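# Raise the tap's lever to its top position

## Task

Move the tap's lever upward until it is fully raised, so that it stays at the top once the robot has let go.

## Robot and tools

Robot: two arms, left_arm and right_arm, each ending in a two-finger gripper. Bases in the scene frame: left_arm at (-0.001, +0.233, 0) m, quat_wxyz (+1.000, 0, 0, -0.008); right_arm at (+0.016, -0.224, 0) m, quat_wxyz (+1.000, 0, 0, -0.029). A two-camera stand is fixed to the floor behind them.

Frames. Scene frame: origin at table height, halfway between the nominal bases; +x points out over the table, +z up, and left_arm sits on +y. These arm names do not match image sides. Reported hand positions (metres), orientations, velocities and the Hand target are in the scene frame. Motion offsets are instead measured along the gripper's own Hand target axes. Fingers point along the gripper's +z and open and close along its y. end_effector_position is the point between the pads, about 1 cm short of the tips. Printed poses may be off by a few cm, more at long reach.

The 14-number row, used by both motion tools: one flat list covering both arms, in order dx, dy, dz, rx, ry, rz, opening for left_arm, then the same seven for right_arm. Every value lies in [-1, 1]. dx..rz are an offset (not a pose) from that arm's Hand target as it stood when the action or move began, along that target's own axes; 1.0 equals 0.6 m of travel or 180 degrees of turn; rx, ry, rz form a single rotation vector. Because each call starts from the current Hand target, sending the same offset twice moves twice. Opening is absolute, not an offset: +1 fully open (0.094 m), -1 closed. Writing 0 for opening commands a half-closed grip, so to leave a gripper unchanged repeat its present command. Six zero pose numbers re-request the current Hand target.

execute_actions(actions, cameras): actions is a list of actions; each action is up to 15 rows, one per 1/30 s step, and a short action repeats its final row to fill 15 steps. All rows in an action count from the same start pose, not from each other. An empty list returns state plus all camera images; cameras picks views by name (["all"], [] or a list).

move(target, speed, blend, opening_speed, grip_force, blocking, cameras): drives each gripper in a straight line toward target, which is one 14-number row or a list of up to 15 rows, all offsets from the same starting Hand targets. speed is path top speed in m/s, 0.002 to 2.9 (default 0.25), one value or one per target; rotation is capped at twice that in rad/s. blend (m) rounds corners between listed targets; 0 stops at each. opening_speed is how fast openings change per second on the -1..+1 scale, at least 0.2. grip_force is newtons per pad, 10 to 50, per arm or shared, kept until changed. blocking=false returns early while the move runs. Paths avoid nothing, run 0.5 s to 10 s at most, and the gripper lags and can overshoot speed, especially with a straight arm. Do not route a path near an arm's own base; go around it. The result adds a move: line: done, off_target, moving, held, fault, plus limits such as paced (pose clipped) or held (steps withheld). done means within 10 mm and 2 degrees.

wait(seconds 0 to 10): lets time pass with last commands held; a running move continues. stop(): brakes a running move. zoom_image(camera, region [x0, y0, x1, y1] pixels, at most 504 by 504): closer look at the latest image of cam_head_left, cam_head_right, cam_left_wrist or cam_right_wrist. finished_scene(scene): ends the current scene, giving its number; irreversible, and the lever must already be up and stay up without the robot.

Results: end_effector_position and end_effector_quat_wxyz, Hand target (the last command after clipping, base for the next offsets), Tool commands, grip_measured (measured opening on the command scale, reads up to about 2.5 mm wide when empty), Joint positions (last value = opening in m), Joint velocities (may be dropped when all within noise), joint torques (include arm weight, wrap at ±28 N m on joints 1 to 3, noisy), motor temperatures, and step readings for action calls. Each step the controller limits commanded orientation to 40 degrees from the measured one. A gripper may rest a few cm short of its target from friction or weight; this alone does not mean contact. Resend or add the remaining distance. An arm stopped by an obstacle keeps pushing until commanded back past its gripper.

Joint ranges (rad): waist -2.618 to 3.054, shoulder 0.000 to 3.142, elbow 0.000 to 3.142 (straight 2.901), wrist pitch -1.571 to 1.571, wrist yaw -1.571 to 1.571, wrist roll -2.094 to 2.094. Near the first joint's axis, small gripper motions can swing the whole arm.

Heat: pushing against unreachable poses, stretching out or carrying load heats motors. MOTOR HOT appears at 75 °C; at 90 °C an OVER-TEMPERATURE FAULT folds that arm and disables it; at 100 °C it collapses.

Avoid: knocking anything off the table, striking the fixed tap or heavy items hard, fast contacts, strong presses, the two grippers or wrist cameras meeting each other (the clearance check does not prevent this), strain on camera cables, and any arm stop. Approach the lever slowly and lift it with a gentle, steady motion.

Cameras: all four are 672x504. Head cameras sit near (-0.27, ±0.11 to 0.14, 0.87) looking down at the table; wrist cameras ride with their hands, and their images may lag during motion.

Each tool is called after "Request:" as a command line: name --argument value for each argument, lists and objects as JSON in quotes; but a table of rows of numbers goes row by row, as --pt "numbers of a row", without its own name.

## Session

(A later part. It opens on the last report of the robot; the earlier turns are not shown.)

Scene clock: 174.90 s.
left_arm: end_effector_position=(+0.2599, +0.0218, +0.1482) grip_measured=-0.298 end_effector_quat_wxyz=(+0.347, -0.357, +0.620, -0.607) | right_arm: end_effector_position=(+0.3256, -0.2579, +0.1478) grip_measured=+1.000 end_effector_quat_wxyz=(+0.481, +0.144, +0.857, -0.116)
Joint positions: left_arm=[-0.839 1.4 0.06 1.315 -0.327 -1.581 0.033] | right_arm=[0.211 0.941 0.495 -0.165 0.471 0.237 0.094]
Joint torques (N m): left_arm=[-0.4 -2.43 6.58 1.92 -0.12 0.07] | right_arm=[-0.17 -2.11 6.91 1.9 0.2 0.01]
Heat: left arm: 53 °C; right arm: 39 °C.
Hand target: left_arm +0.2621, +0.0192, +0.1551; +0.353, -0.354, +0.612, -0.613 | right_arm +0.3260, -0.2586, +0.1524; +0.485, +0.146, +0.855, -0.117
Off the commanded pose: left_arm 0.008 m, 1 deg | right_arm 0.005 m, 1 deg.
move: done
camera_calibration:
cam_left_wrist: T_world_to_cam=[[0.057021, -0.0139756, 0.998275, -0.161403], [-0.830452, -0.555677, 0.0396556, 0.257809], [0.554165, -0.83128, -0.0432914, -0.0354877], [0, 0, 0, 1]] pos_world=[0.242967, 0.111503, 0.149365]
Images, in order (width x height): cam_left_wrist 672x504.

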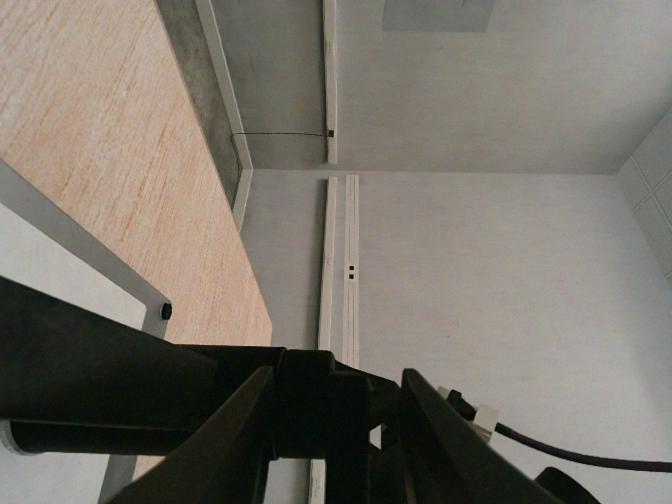

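Request:
move --target '[0,-0.0033,0,0,0,0,-0.85,0,0,0,0,0,0,1]' --speed 0.05 --opening_speed 0.4 --cameras '["cam_left_wrist","cam_head_right"]'

Scene clock: 177.97 s.
left_arm: end_effector_position=(+0.2599, +0.0218, +0.1501) grip_measured=-0.795 end_effector_quat_wxyz=(+0.348, -0.355, +0.618, -0.609) | right_arm: end_effector_position=(+0.3256, -0.2579, +0.1478) grip_measured=+1.000 end_effector_quat_wxyz=(+0.481, +0.144, +0.857, -0.116)
Joint positions: left_arm=[-0.839 1.4 0.06 1.323 -0.327 -1.578 0.01] | right_arm=[0.211 0.941 0.495 -0.165 0.471 0.237 0.094]
Joint torques (N m): left_arm=[-0.43 -3.9 6.89 1.62 -0.11 0.06] | right_arm=[-0.09 -1.94 6.93 1.88 0.19 0.02]
Heat: left arm: 52 °C; right arm: 39 °C.
Hand target: left_arm +0.2621, +0.0192, +0.1572; +0.353, -0.354, +0.612, -0.613 | right_arm +0.3260, -0.2586, +0.1524; +0.485, +0.146, +0.855, -0.117
Off the commanded pose: left_arm 0.008 m, 1 deg | right_arm 0.005 m, 1 deg.
move: done
camera_calibration:
cam_left_wrist: T_world_to_cam=[[0.0505473, -0.00990581, 0.998673, -0.161772], [-0.830752, -0.555443, 0.0365386, 0.258268], [0.554343, -0.831496, -0.0363054, -0.0364965], [0, 0, 0, 1]] pos_world=[0.242965, 0.111504, 0.150795]
Images, in order (width x height): cam_head_right 672x504, cam_left_wrist 672x504.

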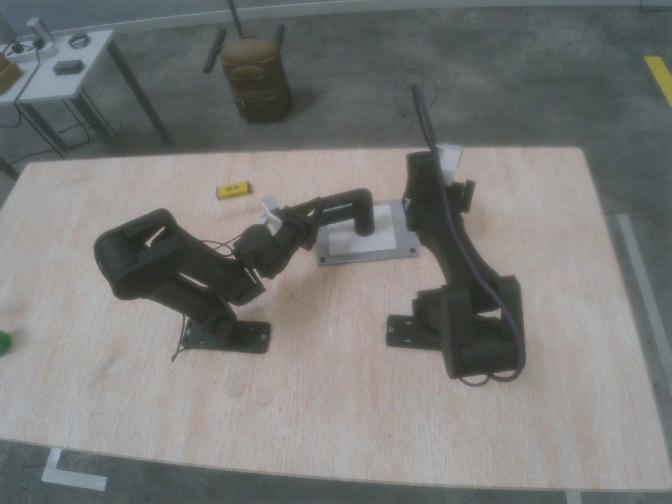

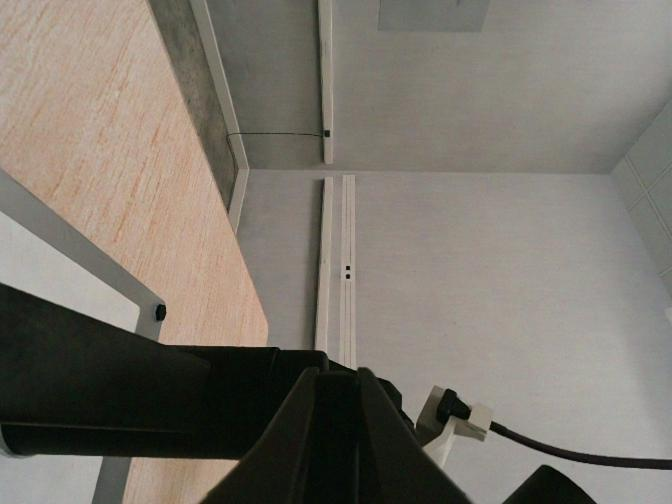

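Request:
move --pt "0.0019 -0.0253 0.0011 -0.0278 0 0.0481 -0.85 0 0 0 0 0 0 1" --pt "0.0077 -0.0502 0.0044 -0.0556 0 0.0962 -0.85 0 0 0 0 0 0 1" --speed 0.05 --blend '[0.01,0]' --cameras '["cam_left_wrist","cam_head_right"]'

Scene clock: 186.47 s.
left_arm: end_effector_position=(+0.2605, +0.0125, +0.1736) grip_measured=-0.796 end_effector_quat_wxyz=(+0.371, -0.321, +0.703, -0.516) | right_arm: end_effector_position=(+0.3256, -0.2579, +0.1478) grip_measured=+1.000 end_effector_quat_wxyz=(+0.481, +0.144, +0.857, -0.116)
Joint positions: left_arm=[-0.875 1.013 0.279 0.526 -0.366 -1.452 0.01] | right_arm=[0.211 0.941 0.495 -0.165 0.471 0.237 0.094]
Joint torques (N m): left_arm=[-0.65 -4 9.99 1.53 -0.36 1] | right_arm=[-0.09 -2.04 7.08 1.89 0.22 0.01]
Heat: left arm: 51 °C; right arm: 39 °C.
Hand target: left_arm +0.2620, +0.0138, +0.1874; +0.409, -0.287, +0.709, -0.497 | right_arm +0.3260, -0.2586, +0.1524; +0.485, +0.146, +0.855, -0.117
Off the commanded pose: left_arm 0.014 m, 6 deg | right_arm 0.005 m, 1 deg.
move: off_target (left_arm)
camera_calibration:
cam_left_wrist: T_world_to_cam=[[0.104629, -0.265908, 0.958304, -0.189273], [-0.837107, -0.543795, -0.0594939, 0.270927], [0.53694, -0.795978, -0.27949, 0.00260492], [0, 0, 0, 1]] pos_world=[0.2452, 0.099073, 0.198228]
Images, in order (width x height): cam_head_right 672x504, cam_left_wrist 672x504.

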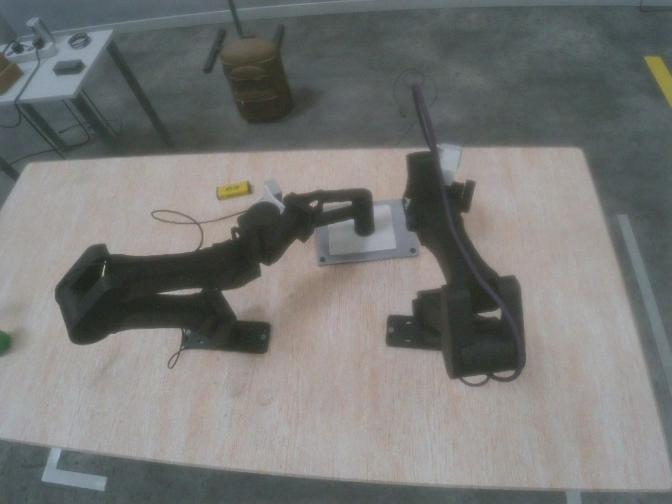

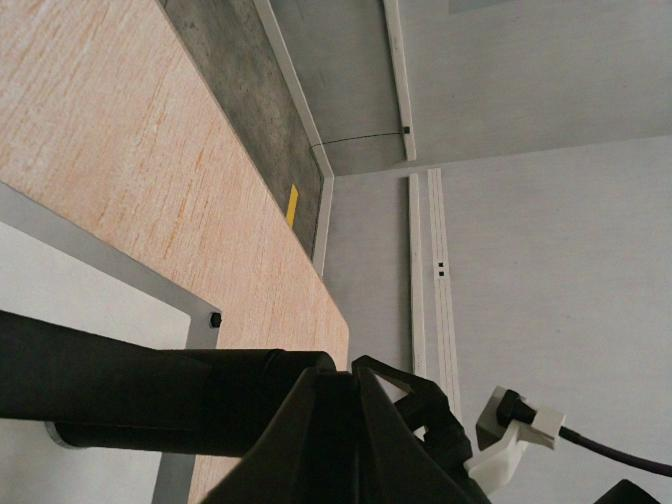

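Request:
move --pt "0.0027 -0.0304 0.0016 -0.0333 0 0.0577 -0.85 0 0 0 0 0 0 1" --pt "0.0119 -0.0618 0.0069 -0.0694 0 0.1203 -0.85 0 0 0 0 0 0 1" --speed 0.05 --blend '[0.01,0]' --cameras '["cam_left_wrist","cam_head_left","cam_head_right"]'

Scene clock: 197.53 s.
left_arm: end_effector_position=(+0.2605, +0.0068, +0.1881) grip_measured=-0.712 end_effector_quat_wxyz=(+0.429, -0.248, +0.804, -0.329) | right_arm: end_effector_position=(+0.3256, -0.2579, +0.1478) grip_measured=+1.000 end_effector_quat_wxyz=(+0.481, +0.144, +0.857, -0.116)
Joint positions: left_arm=[-0.99 1.069 0.621 -0.073 -0.585 -1.26 0.014] | right_arm=[0.211 0.941 0.495 -0.165 0.471 0.237 0.094]
Joint torques (N m): left_arm=[-1.78 -3.19 13.57 1.71 -0.31 1.21] | right_arm=[-0.13 -2 6.98 1.9 0.24 0.02]
Heat: left arm: 51 °C; right arm: 39 °C.
Hand target: left_arm +0.2621, -0.0065, +0.2193; +0.461, -0.192, +0.800, -0.332 | right_arm +0.3260, -0.2586, +0.1524; +0.485, +0.146, +0.855, -0.117
Off the commanded pose: left_arm 0.034 m, 7 deg | right_arm 0.005 m, 1 deg.
move: off_target (left_arm)
camera_calibration:
cam_left_wrist: T_world_to_cam=[[0.151993, -0.660814, 0.734999, -0.172313], [-0.827018, -0.492246, -0.271541, 0.305591], [0.541238, -0.566585, -0.621323, 0.0636864], [0, 0, 0, 1]] pos_world=[0.24445, 0.0726434, 0.2492]
Images, in order (width x height): cam_head_left 672x504, cam_head_right 672x504, cam_left_wrist 672x504.

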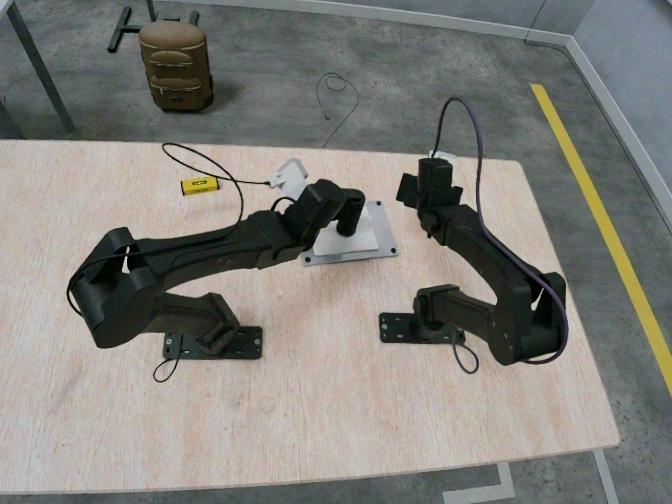

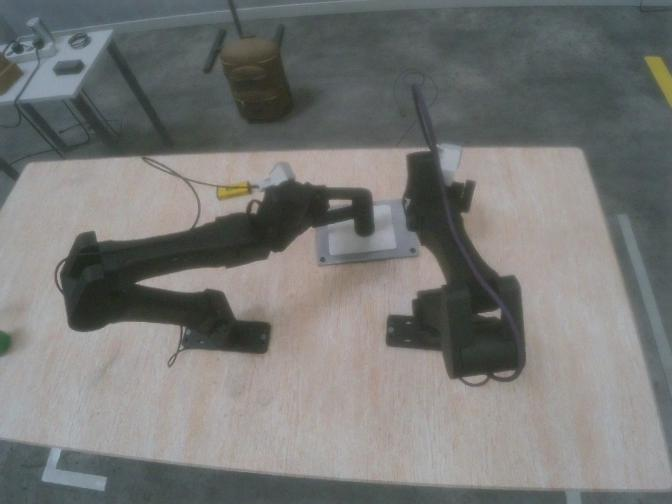

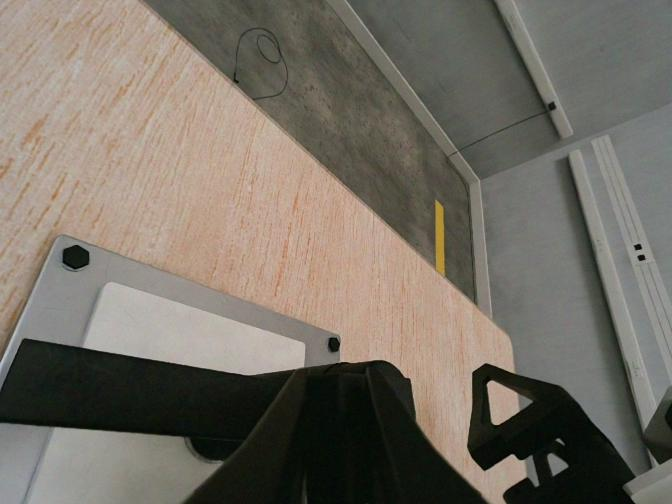

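Request:
move --target '[-0.0061,-0.0259,-0.0035,0.0278,0,-0.0481,-0.85,0,0,0,0,0,0,1]' --speed 0.05 --cameras '["cam_left_wrist","cam_head_right"]'

Scene clock: 203.77 s.
left_arm: end_effector_position=(+0.2605, +0.0064, +0.1893) grip_measured=-0.713 end_effector_quat_wxyz=(+0.425, -0.263, +0.798, -0.338) | right_arm: end_effector_position=(+0.3256, -0.2579, +0.1478) grip_measured=+1.000 end_effector_quat_wxyz=(+0.481, +0.144, +0.857, -0.116)
Joint positions: left_arm=[-0.993 1.068 0.621 -0.069 -0.59 -1.296 0.013] | right_arm=[0.211 0.941 0.495 -0.165 0.471 0.237 0.094]
Joint torques (N m): left_arm=[-1.25 -5.82 10.97 2.56 0.12 0.73] | right_arm=[-0.13 -2.03 6.86 1.87 0.22 -0.03]
Heat: left arm: 51 °C; right arm: 39 °C.
Hand target: left_arm +0.2622, -0.0144, +0.2333; +0.443, -0.231, +0.768, -0.400 | right_arm +0.3260, -0.2586, +0.1524; +0.485, +0.146, +0.855, -0.117
Off the commanded pose: left_arm 0.049 m, 9 deg | right_arm 0.005 m, 1 deg.
move: off_target (left_arm)
camera_calibration:
cam_left_wrist: T_world_to_cam=[[0.167509, -0.632934, 0.755867, -0.181637], [-0.820855, -0.514175, -0.248639, 0.299939], [0.54602, -0.578808, -0.605676, 0.0601567], [0, 0, 0, 1]] pos_world=[0.243786, 0.0740762, 0.248305]
Images, in order (width x height): cam_head_right 672x504, cam_left_wrist 672x504.

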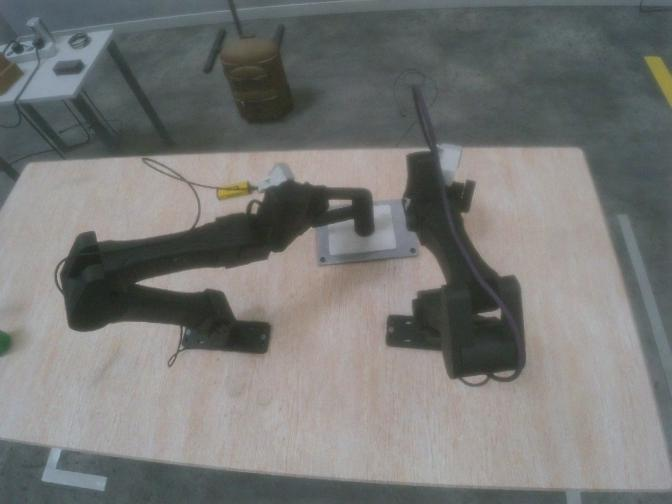

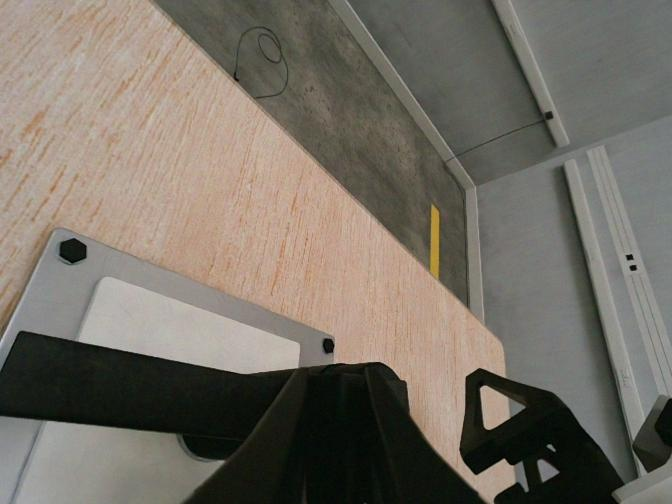

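Request:
move --pt "0.0134 0.08 0.0044 0 0 0 -0.85 0 0 0 0 0 0 1" --pt "0.0134 0.08 0.0044 0 0 0 -0.1 0 0 0 0 0 0 1" --pt "0.0134 0.08 -0.12 0 0 0 -0.1 0 0 0 0 0 0 1" --speed 0.1 --cameras '["all"]'

Scene clock: 211.77 s.
left_arm: end_effector_position=(+0.1954, +0.0349, +0.2028) grip_measured=-0.102 end_effector_quat_wxyz=(+0.437, -0.227, +0.774, -0.398) | right_arm: end_effector_position=(+0.3256, -0.2579, +0.1478) grip_measured=+1.000 end_effector_quat_wxyz=(+0.481, +0.144, +0.857, -0.116)
Joint positions: left_arm=[-1.23 0.672 0.444 -0.195 -0.748 -1.32 0.042] | right_arm=[0.211 0.941 0.495 -0.165 0.471 0.237 0.094]
Joint torques (N m): left_arm=[-0.43 -0.62 9.5 1.49 -0.36 0.02] | right_arm=[-0.13 -2.04 6.91 1.89 0.22 0]
Heat: left arm: 52 °C; right arm: 39 °C.
Hand target: left_arm +0.1958, +0.0367, +0.2106; +0.443, -0.231, +0.768, -0.401 | right_arm +0.3260, -0.2586, +0.1524; +0.485, +0.146, +0.855, -0.117
Off the commanded pose: left_arm 0.008 m, 1 deg | right_arm 0.005 m, 1 deg.
move: done; target 2's new opening was sent with left_arm's hand 0.004 m and 6 deg from that target
camera_calibration:
cam_left_wrist: T_world_to_cam=[[0.0392729, -0.583931, 0.810853, -0.150726], [-0.837561, -0.461779, -0.291981, 0.274751], [0.544931, -0.667672, -0.507213, 0.10374], [0, 0, 0, 1]] pos_world=[0.179509, 0.108125, 0.255057]

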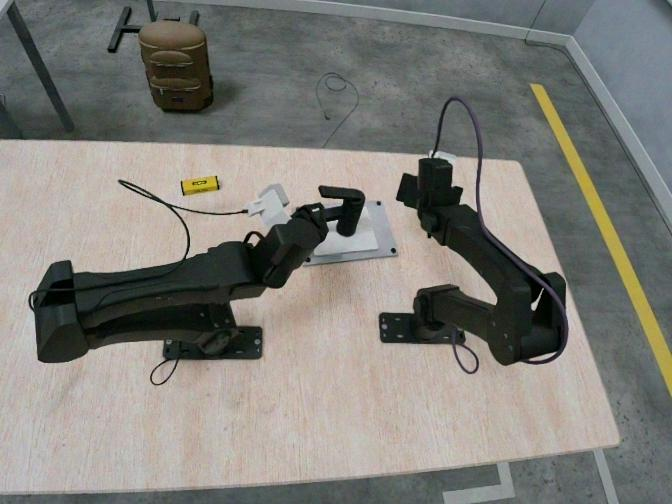

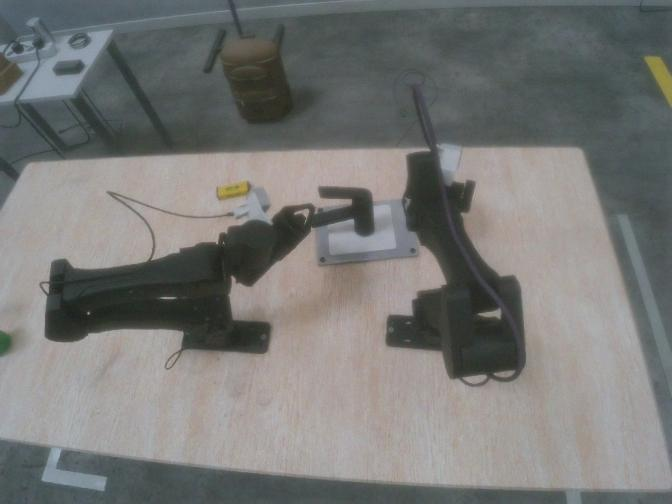

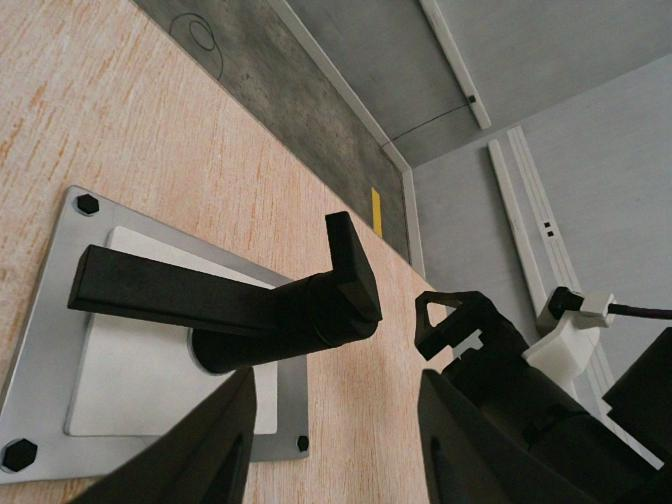

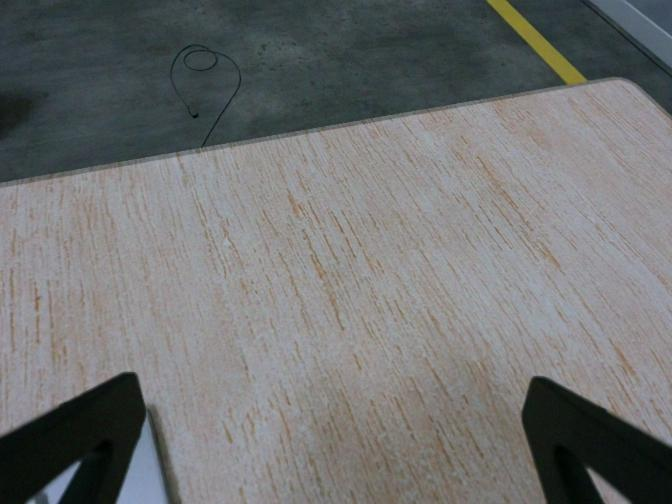

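Request:
finished_scene --scene 1

The scene is finished: the task was done.


## Next scene

The same job, from a new start.

Request:
execute_actions --actions '[]'

Request:
zoom_image --camera "cam_head_left" --region '[260, 160, 420, 290]'

Request:
zoom_image --camera "cam_head_right" --region '[260, 160, 420, 290]'

Scene clock: 0.00 s.
left_arm: end_effector_position=(+0.3987, +0.2181, +0.0901) grip_measured=+1.000 end_effector_quat_wxyz=(+0.578, +0.001, +0.816, -0.018) | right_arm: end_effector_position=(+0.4109, -0.2845, +0.1093) grip_measured=+1.000 end_effector_quat_wxyz=(+0.599, +0.110, +0.787, -0.100)
Joint positions: left_arm=[-0.028 1.583 0.364 0.88 -0.012 -0.034 0.094] | right_arm=[0.017 1.559 0.356 0.929 0.255 0.044 0.094]
Joint velocities: within noise
Joint torques (N m): no reading
Motor temperatures (°C): left_arm=[31 29 34 32 29 28 27] | right_arm=[29 28 31 28 27 27 28]
Heat: left arm: 34 °C; right arm: 31 °C.
Hand target: left_arm +0.4024, +0.2179, +0.0993; +0.589, +0.001, +0.808, -0.018 | right_arm +0.4124, -0.2848, +0.1136; +0.604, +0.111, +0.783, -0.100
Tool commands: left_gripper/opening=+1.0 right_gripper/opening=+1.0
camera_calibration:
cam_left_wrist: T_world_to_cam=[[0.0140906, -0.999425, 0.0308483, 0.210509], [-0.711841, -0.0316924, -0.701625, 0.389701], [0.702199, -0.0120728, -0.711878, -0.129206], [0, 0, 0, 1]] pos_world=[0.365167, 0.221178, 0.174951]
cam_right_wrist: T_world_to_cam=[[-0.291751, -0.956082, 0.0280848, -0.15444], [-0.627192, 0.169055, -0.760297, 0.425755], [0.722158, -0.239432, -0.648969, -0.208645], [0, 0, 0, 1]] pos_world=[0.372647, -0.26959, 0.192633]

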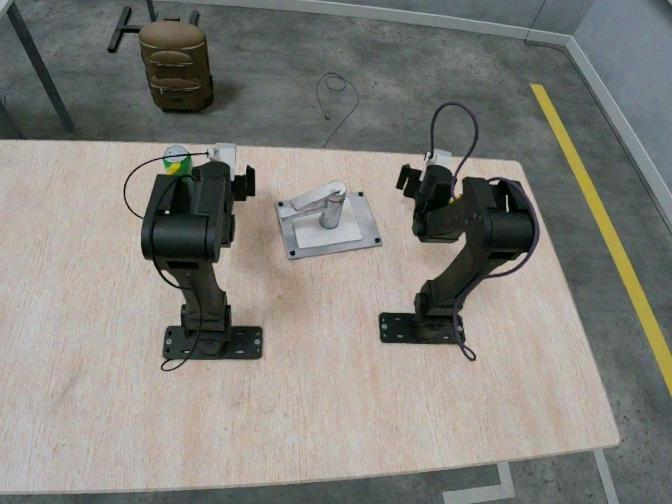

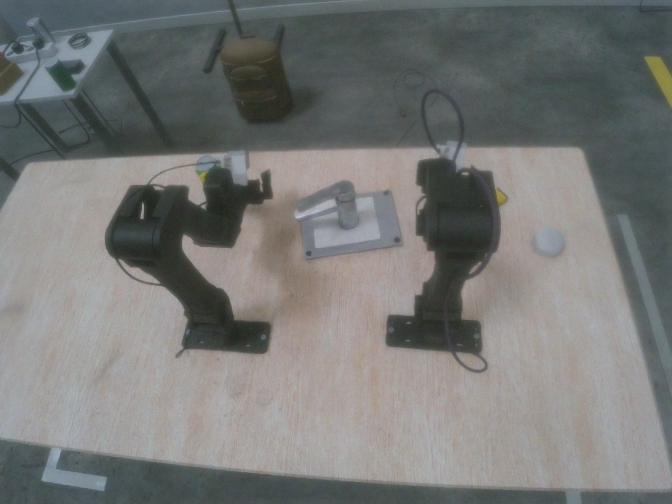

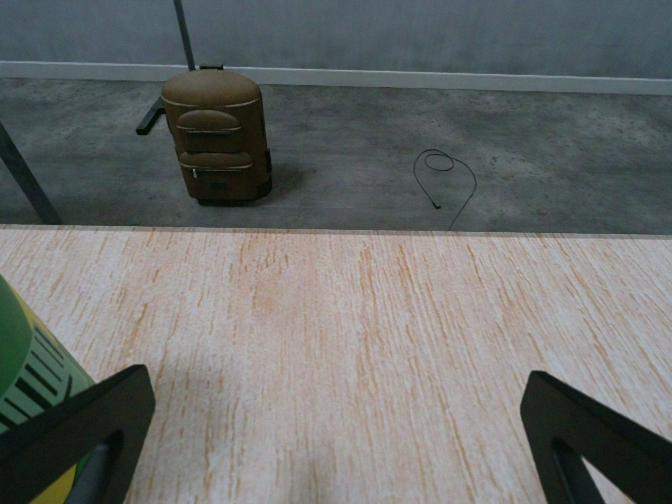

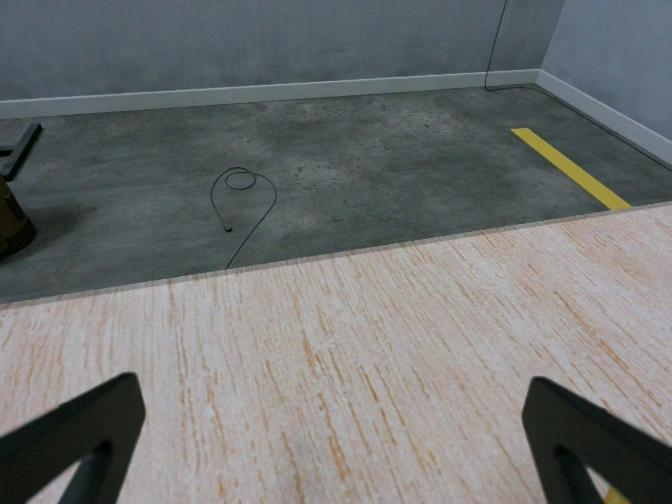

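Scaled by 3.150 from the camera's 672x504 image, which has a finer 960x720 frame.

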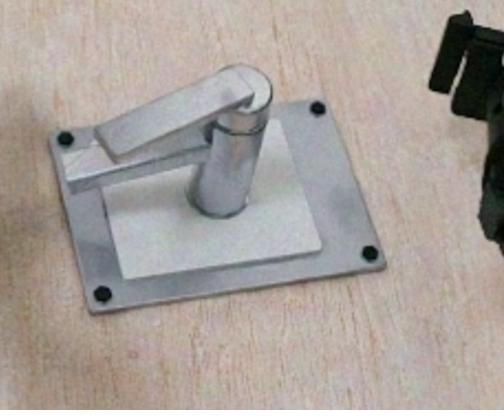

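Scaled by 3.150 from the camera's 672x504 image, which has a finer 960x720 frame.

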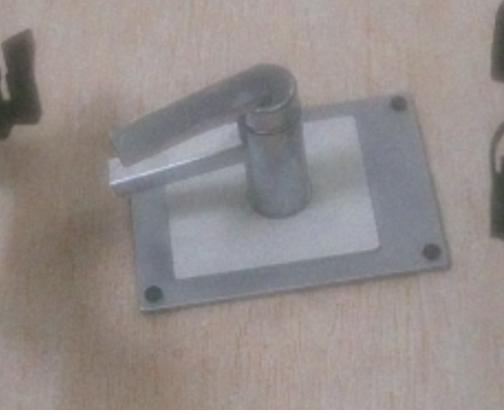

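Request:
move --pt "-0.0425 -0.0865 -0.191 0.0876 -0.0665 -0.4845 0.17 0 0 0 0 0 0 1" --pt "0.0102 -0.1952 -0.2905 0.0876 -0.0665 -0.4845 0.17 0 0 0 0 0 0 1" --speed 0.25 --blend '[0.03,0]' --cameras '["all"]'

Scene clock: 43.27 s.
left_arm: end_effector_position=(+0.2342, +0.1029, +0.1528) grip_measured=+0.172 end_effector_quat_wxyz=(+0.474, -0.499, +0.520, -0.506) | right_arm: end_effector_position=(+0.4109, -0.2845, +0.1093) grip_measured=+1.000 end_effector_quat_wxyz=(+0.599, +0.110, +0.787, -0.100)
Joint positions: left_arm=[-1.128 1.039 0.002 0.952 -1.09 -1.657 0.055] | right_arm=[0.017 1.559 0.356 0.929 0.255 0.044 0.094]
Joint torques (N m): left_arm=[-0.47 -1.92 5.89 1.32 -0.16 0.02] | right_arm=[-0.12 -5.34 4.86 2.25 0.06 0]
Motor temperatures (°C): left_arm=[31 31 36 43 29 28 27] | right_arm=[29 28 31 34 27 27 28]
Heat: left arm: 43 °C; right arm: 34 °C.
Hand target: left_arm +0.2320, +0.1060, +0.1502; +0.482, -0.483, +0.517, -0.517 | right_arm +0.4124, -0.2848, +0.1136; +0.604, +0.111, +0.783, -0.100
Off the commanded pose: left_arm 0.005 m, 2 deg | right_arm 0.004 m, 1 deg.
joint sent to its limit (left arm) — joint 3 (elbow), lower limit, where the elbow is as bent as it goes. The joint targets are off in orientation, not in position.
move: done
camera_calibration:
cam_left_wrist: T_world_to_cam=[[0.0734126, 0.0218102, 0.997063, -0.170762], [-0.482932, -0.873949, 0.0546749, 0.230441], [0.872575, -0.485527, -0.0536261, -0.0621155], [0, 0, 0, 1]] pos_world=[0.178024, 0.17496, 0.15433]
cam_right_wrist: T_world_to_cam=[[-0.291751, -0.956082, 0.0280848, -0.15444], [-0.627192, 0.169055, -0.760297, 0.425755], [0.722158, -0.239432, -0.648969, -0.208645], [0, 0, 0, 1]] pos_world=[0.372647, -0.26959, 0.192633]

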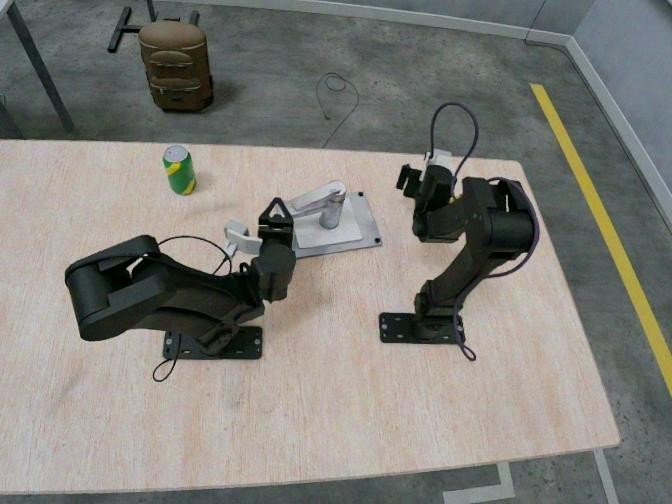

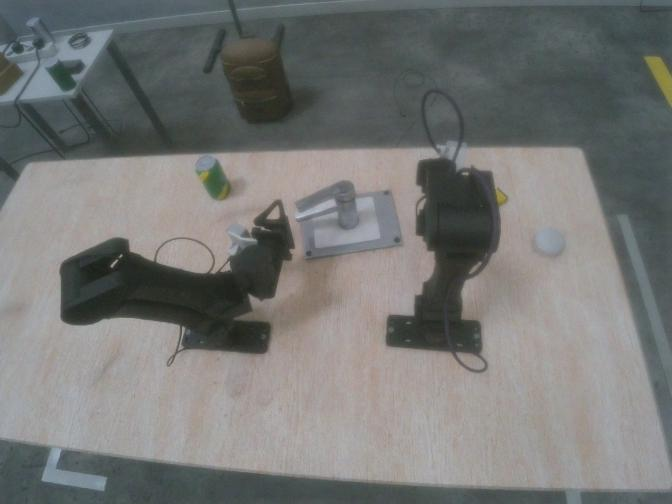

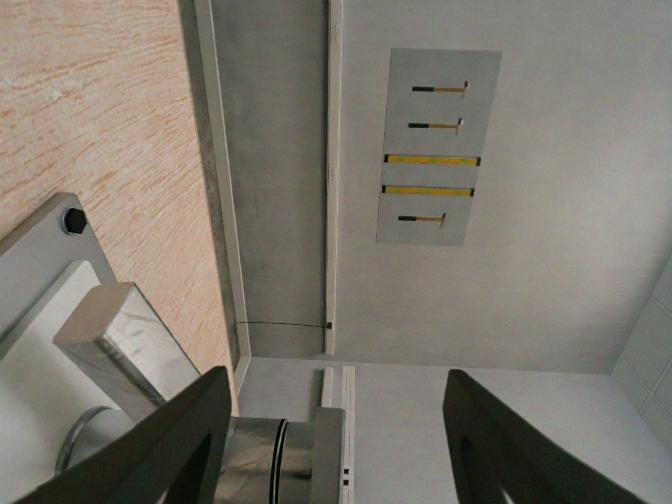

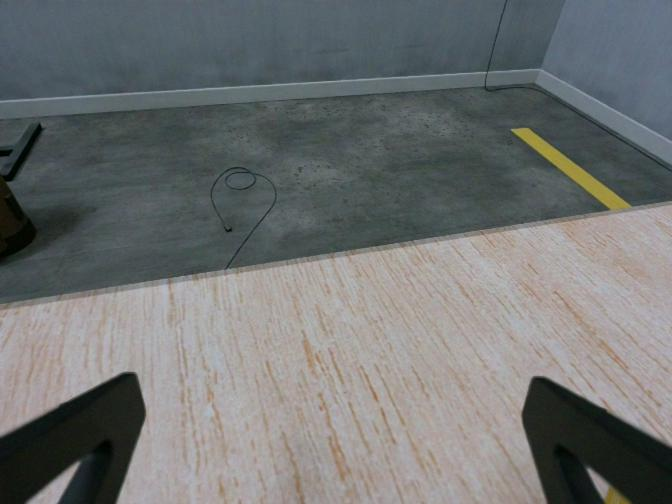

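Request:
move --pt "0.0417 -0.0033 0.0247 0 0 0 0.17 0 0 0 0 0 0 1" --pt "0.0915 -0.0117 0.0532 0 0 0 0.17 0 0 0 0 0 0 1" --speed 0.06 --cameras '["cam_left_wrist"]'

Scene clock: 53.27 s.
left_arm: end_effector_position=(+0.2566, +0.0528, +0.1535) grip_measured=+0.172 end_effector_quat_wxyz=(+0.480, -0.484, +0.519, -0.515) | right_arm: end_effector_position=(+0.4109, -0.2845, +0.1093) grip_measured=+1.000 end_effector_quat_wxyz=(+0.599, +0.110, +0.787, -0.100)
Joint positions: left_arm=[-1.123 1.502 0.154 1.33 -1.07 -1.587 0.055] | right_arm=[0.017 1.559 0.356 0.929 0.255 0.044 0.094]
Joint torques (N m): left_arm=[0.62 -2.86 6.76 1.48 0.1 0.11] | right_arm=[-0.1 -5.41 4.85 2.28 0.06 0.04]
Heat: left arm: 42 °C; right arm: 34 °C.
Hand target: left_arm +0.2599, +0.0491, +0.1572; +0.482, -0.483, +0.517, -0.517 | right_arm +0.4124, -0.2848, +0.1136; +0.604, +0.111, +0.783, -0.100
Off the commanded pose: left_arm 0.006 m, 0 deg | right_arm 0.005 m, 1 deg.
move: done
camera_calibration:
cam_left_wrist: T_world_to_cam=[[0.042698, 0.0123553, 0.999012, -0.163929], [-0.49864, -0.866217, 0.0320249, 0.204508], [0.865757, -0.499515, -0.0308249, -0.10706], [0, 0, 0, 1]] pos_world=[0.201663, 0.125696, 0.153917]
Images, in order (width x height): cam_left_wrist 672x504.

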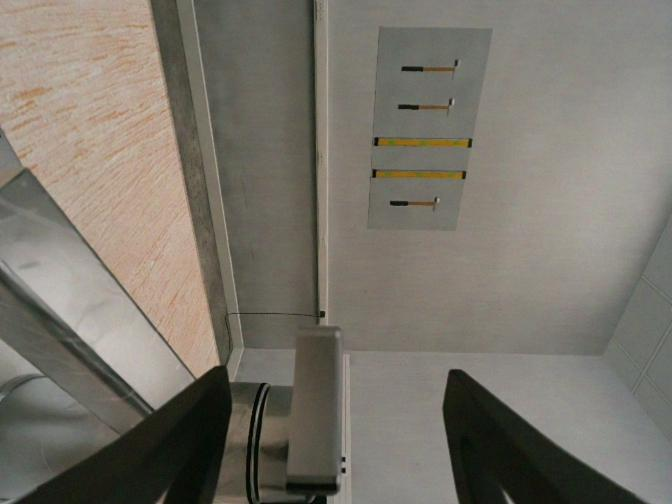

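Request:
move --target '[0,0.0067,0.005,0,0,0,-0.85,0,0,0,0,0,0,1]' --speed 0.05 --opening_speed 0.6

Scene clock: 60.20 s.
left_arm: end_effector_position=(+0.2596, +0.0529, +0.1498) grip_measured=-0.794 end_effector_quat_wxyz=(+0.480, -0.485, +0.519, -0.515) | right_arm: end_effector_position=(+0.4109, -0.2845, +0.1093) grip_measured=+1.000 end_effector_quat_wxyz=(+0.599, +0.110, +0.787, -0.100)
Joint positions: left_arm=[-1.109 1.542 0.154 1.371 -1.057 -1.586 0.01] | right_arm=[0.017 1.559 0.356 0.929 0.255 0.044 0.094]
Joint torques (N m): left_arm=[0.57 -2.96 6.54 1.5 0.1 0.12] | right_arm=[-0.09 -5.45 4.83 2.25 0.04 -0.01]
Heat: left arm: 42 °C; right arm: 35 °C.
Hand target: left_arm +0.2630, +0.0489, +0.1531; +0.482, -0.483, +0.517, -0.517 | right_arm +0.4124, -0.2848, +0.1136; +0.604, +0.111, +0.783, -0.100
Off the commanded pose: left_arm 0.006 m, 0 deg | right_arm 0.005 m, 1 deg.
move: done

Request:
move --pt "0.0019 -0.03 0.0011 -0.0281 0 0.0479 -0.85 0 0 0 0 0 0 1" --pt "0.0079 -0.0567 0.0046 -0.0562 0 0.0957 -0.85 0 0 0 0 0 0 1" --pt "0.0165 -0.0833 0.0097 -0.0843 0 0.1436 -0.85 0 0 0 0 0 0 1" --speed 0.06 --blend '[0.01,0.01,0]' --cameras '["cam_left_wrist"]'

Scene clock: 72.97 s.
left_arm: end_effector_position=(+0.2651, +0.0386, +0.1857) grip_measured=-0.791 end_effector_quat_wxyz=(+0.494, -0.443, +0.659, -0.354) | right_arm: end_effector_position=(+0.4109, -0.2845, +0.1093) grip_measured=+1.000 end_effector_quat_wxyz=(+0.599, +0.110, +0.787, -0.100)
Joint positions: left_arm=[-1.104 1.164 0.548 0.085 -1.029 -1.679 0.01] | right_arm=[0.017 1.559 0.356 0.929 0.255 0.044 0.094]
Joint torques (N m): left_arm=[0.31 -3.92 13.05 0.88 -0.43 0.97] | right_arm=[-0.03 -5.42 4.75 2.27 0.06 0.02]
Heat: left arm: 41 °C; right arm: 35 °C.
Hand target: left_arm +0.2681, +0.0387, +0.2032; +0.518, -0.414, +0.675, -0.325 | right_arm +0.4124, -0.2848, +0.1136; +0.604, +0.111, +0.783, -0.100
Off the commanded pose: left_arm 0.018 m, 6 deg | right_arm 0.005 m, 1 deg.
move: off_target (left_arm)
camera_calibration:
cam_left_wrist: T_world_to_cam=[[0.268036, -0.344142, 0.899846, -0.223863], [-0.521977, -0.836927, -0.164599, 0.237003], [0.809751, -0.425581, -0.403961, -0.0392201], [0, 0, 0, 1]] pos_world=[0.215472, 0.104622, 0.224609]
Images, in order (width x height): cam_left_wrist 672x504.

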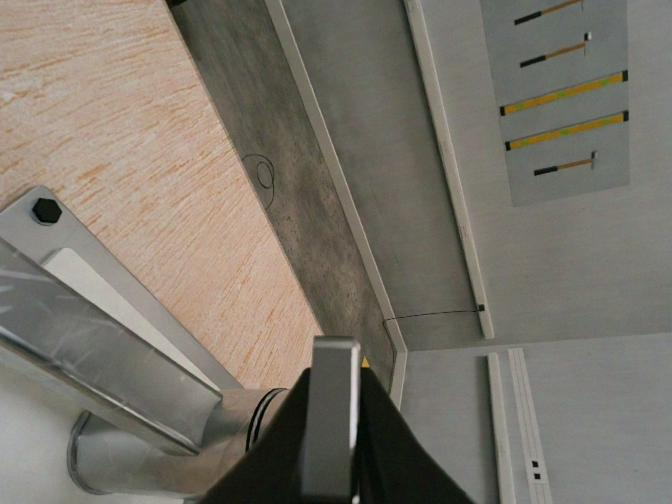

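Request:
move --target '[0.0003,-0.0427,0,-0.0084,0,0.0144,-0.85,0,0,0,0,0,0,1]' --speed 0.06

Scene clock: 78.03 s.
left_arm: end_effector_position=(+0.2648, +0.0380, +0.1864) grip_measured=-0.722 end_effector_quat_wxyz=(+0.489, -0.443, +0.687, -0.306) | right_arm: end_effector_position=(+0.4109, -0.2845, +0.1093) grip_measured=+1.000 end_effector_quat_wxyz=(+0.599, +0.110, +0.787, -0.100)
Joint positions: left_arm=[-1.104 1.2 0.669 -0.17 -1.023 -1.756 0.013] | right_arm=[0.017 1.559 0.356 0.929 0.255 0.044 0.094]
Joint torques (N m): left_arm=[-0.09 -3.62 16.66 1.3 -0.65 1.35] | right_arm=[-0.08 -5.45 4.82 2.27 0.06 0.01]
Heat: left arm: 40 °C; right arm: 35 °C.
Hand target: left_arm +0.2739, +0.0270, +0.2254; +0.519, -0.406, +0.688, -0.304 | right_arm +0.4124, -0.2848, +0.1136; +0.604, +0.111, +0.783, -0.100
Off the commanded pose: left_arm 0.041 m, 6 deg | right_arm 0.005 m, 1 deg.
move: off_target (left_arm)

Request:
move --pt "0.0163 0.0672 0.0035 0.014 0 -0.024 -0.85 0 0 0 0 0 0 1" --pt "0.0163 0.0672 0.0035 0.014 0 -0.024 -0.1 0 0 0 0 0 0 1" --pt "0.0163 0.0672 -0.113 0.014 0 -0.024 -0.1 0 0 0 0 0 0 1" --speed 0.12 --cameras '["cam_left_wrist","cam_head_left"]'

Scene clock: 85.87 s.
left_arm: end_effector_position=(+0.1978, +0.0399, +0.1944) grip_measured=-0.102 end_effector_quat_wxyz=(+0.509, -0.410, +0.676, -0.340) | right_arm: end_effector_position=(+0.4109, -0.2845, +0.1093) grip_measured=+1.000 end_effector_quat_wxyz=(+0.599, +0.110, +0.787, -0.100)
Joint positions: left_arm=[-1.426 1.11 0.643 -0.52 -1.265 -2.1 0.042] | right_arm=[0.017 1.559 0.356 0.929 0.255 0.044 0.094]
Joint torques (N m): left_arm=[-0.39 -2.17 10.45 0.76 -0.7 0] | right_arm=[-0.09 -5.35 4.78 2.26 0.08 0.03]
Heat: left arm: 40 °C; right arm: 36 °C.
Hand target: left_arm +0.1976, +0.0380, +0.2055; +0.516, -0.420, +0.666, -0.338 | right_arm +0.4124, -0.2848, +0.1136; +0.604, +0.111, +0.783, -0.100
Off the commanded pose: left_arm 0.011 m, 2 deg | right_arm 0.005 m, 1 deg.
joint sent to its limit (left arm) — joint 6 (wrist roll), lower limit. The joint targets still meet the commanded pose.
move: off_target (left_arm); target 2's new opening was sent with left_arm's hand 0.003 m and 4 deg from that target
camera_calibration:
cam_left_wrist: T_world_to_cam=[[0.242792, -0.419629, 0.874622, -0.200302], [-0.548453, -0.803051, -0.233042, 0.221563], [0.800157, -0.423108, -0.425121, 0.0251931], [0, 0, 0, 1]] pos_world=[0.14999, 0.104533, 0.237532]
Images, in order (width x height): cam_head_left 672x504, cam_left_wrist 672x504.

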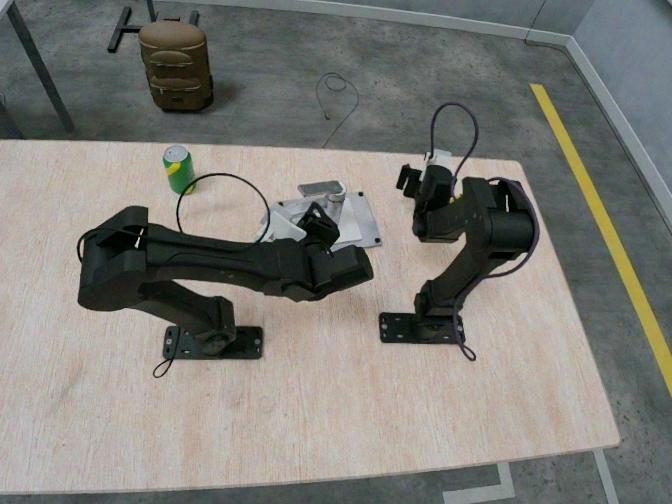

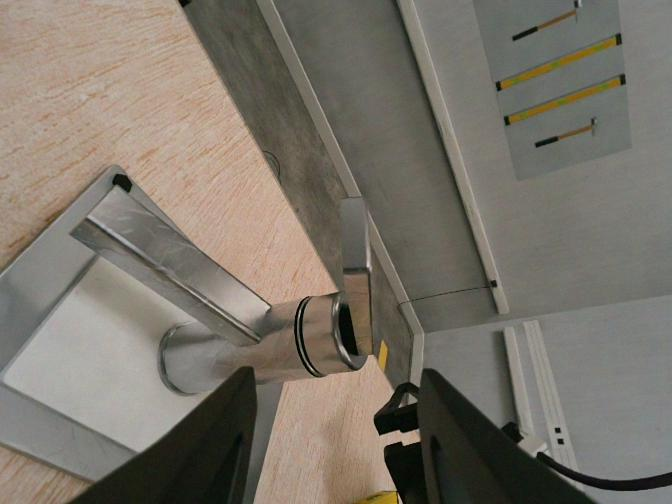

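Request:
finished_scene --scene 2

The scene is finished: the task was done.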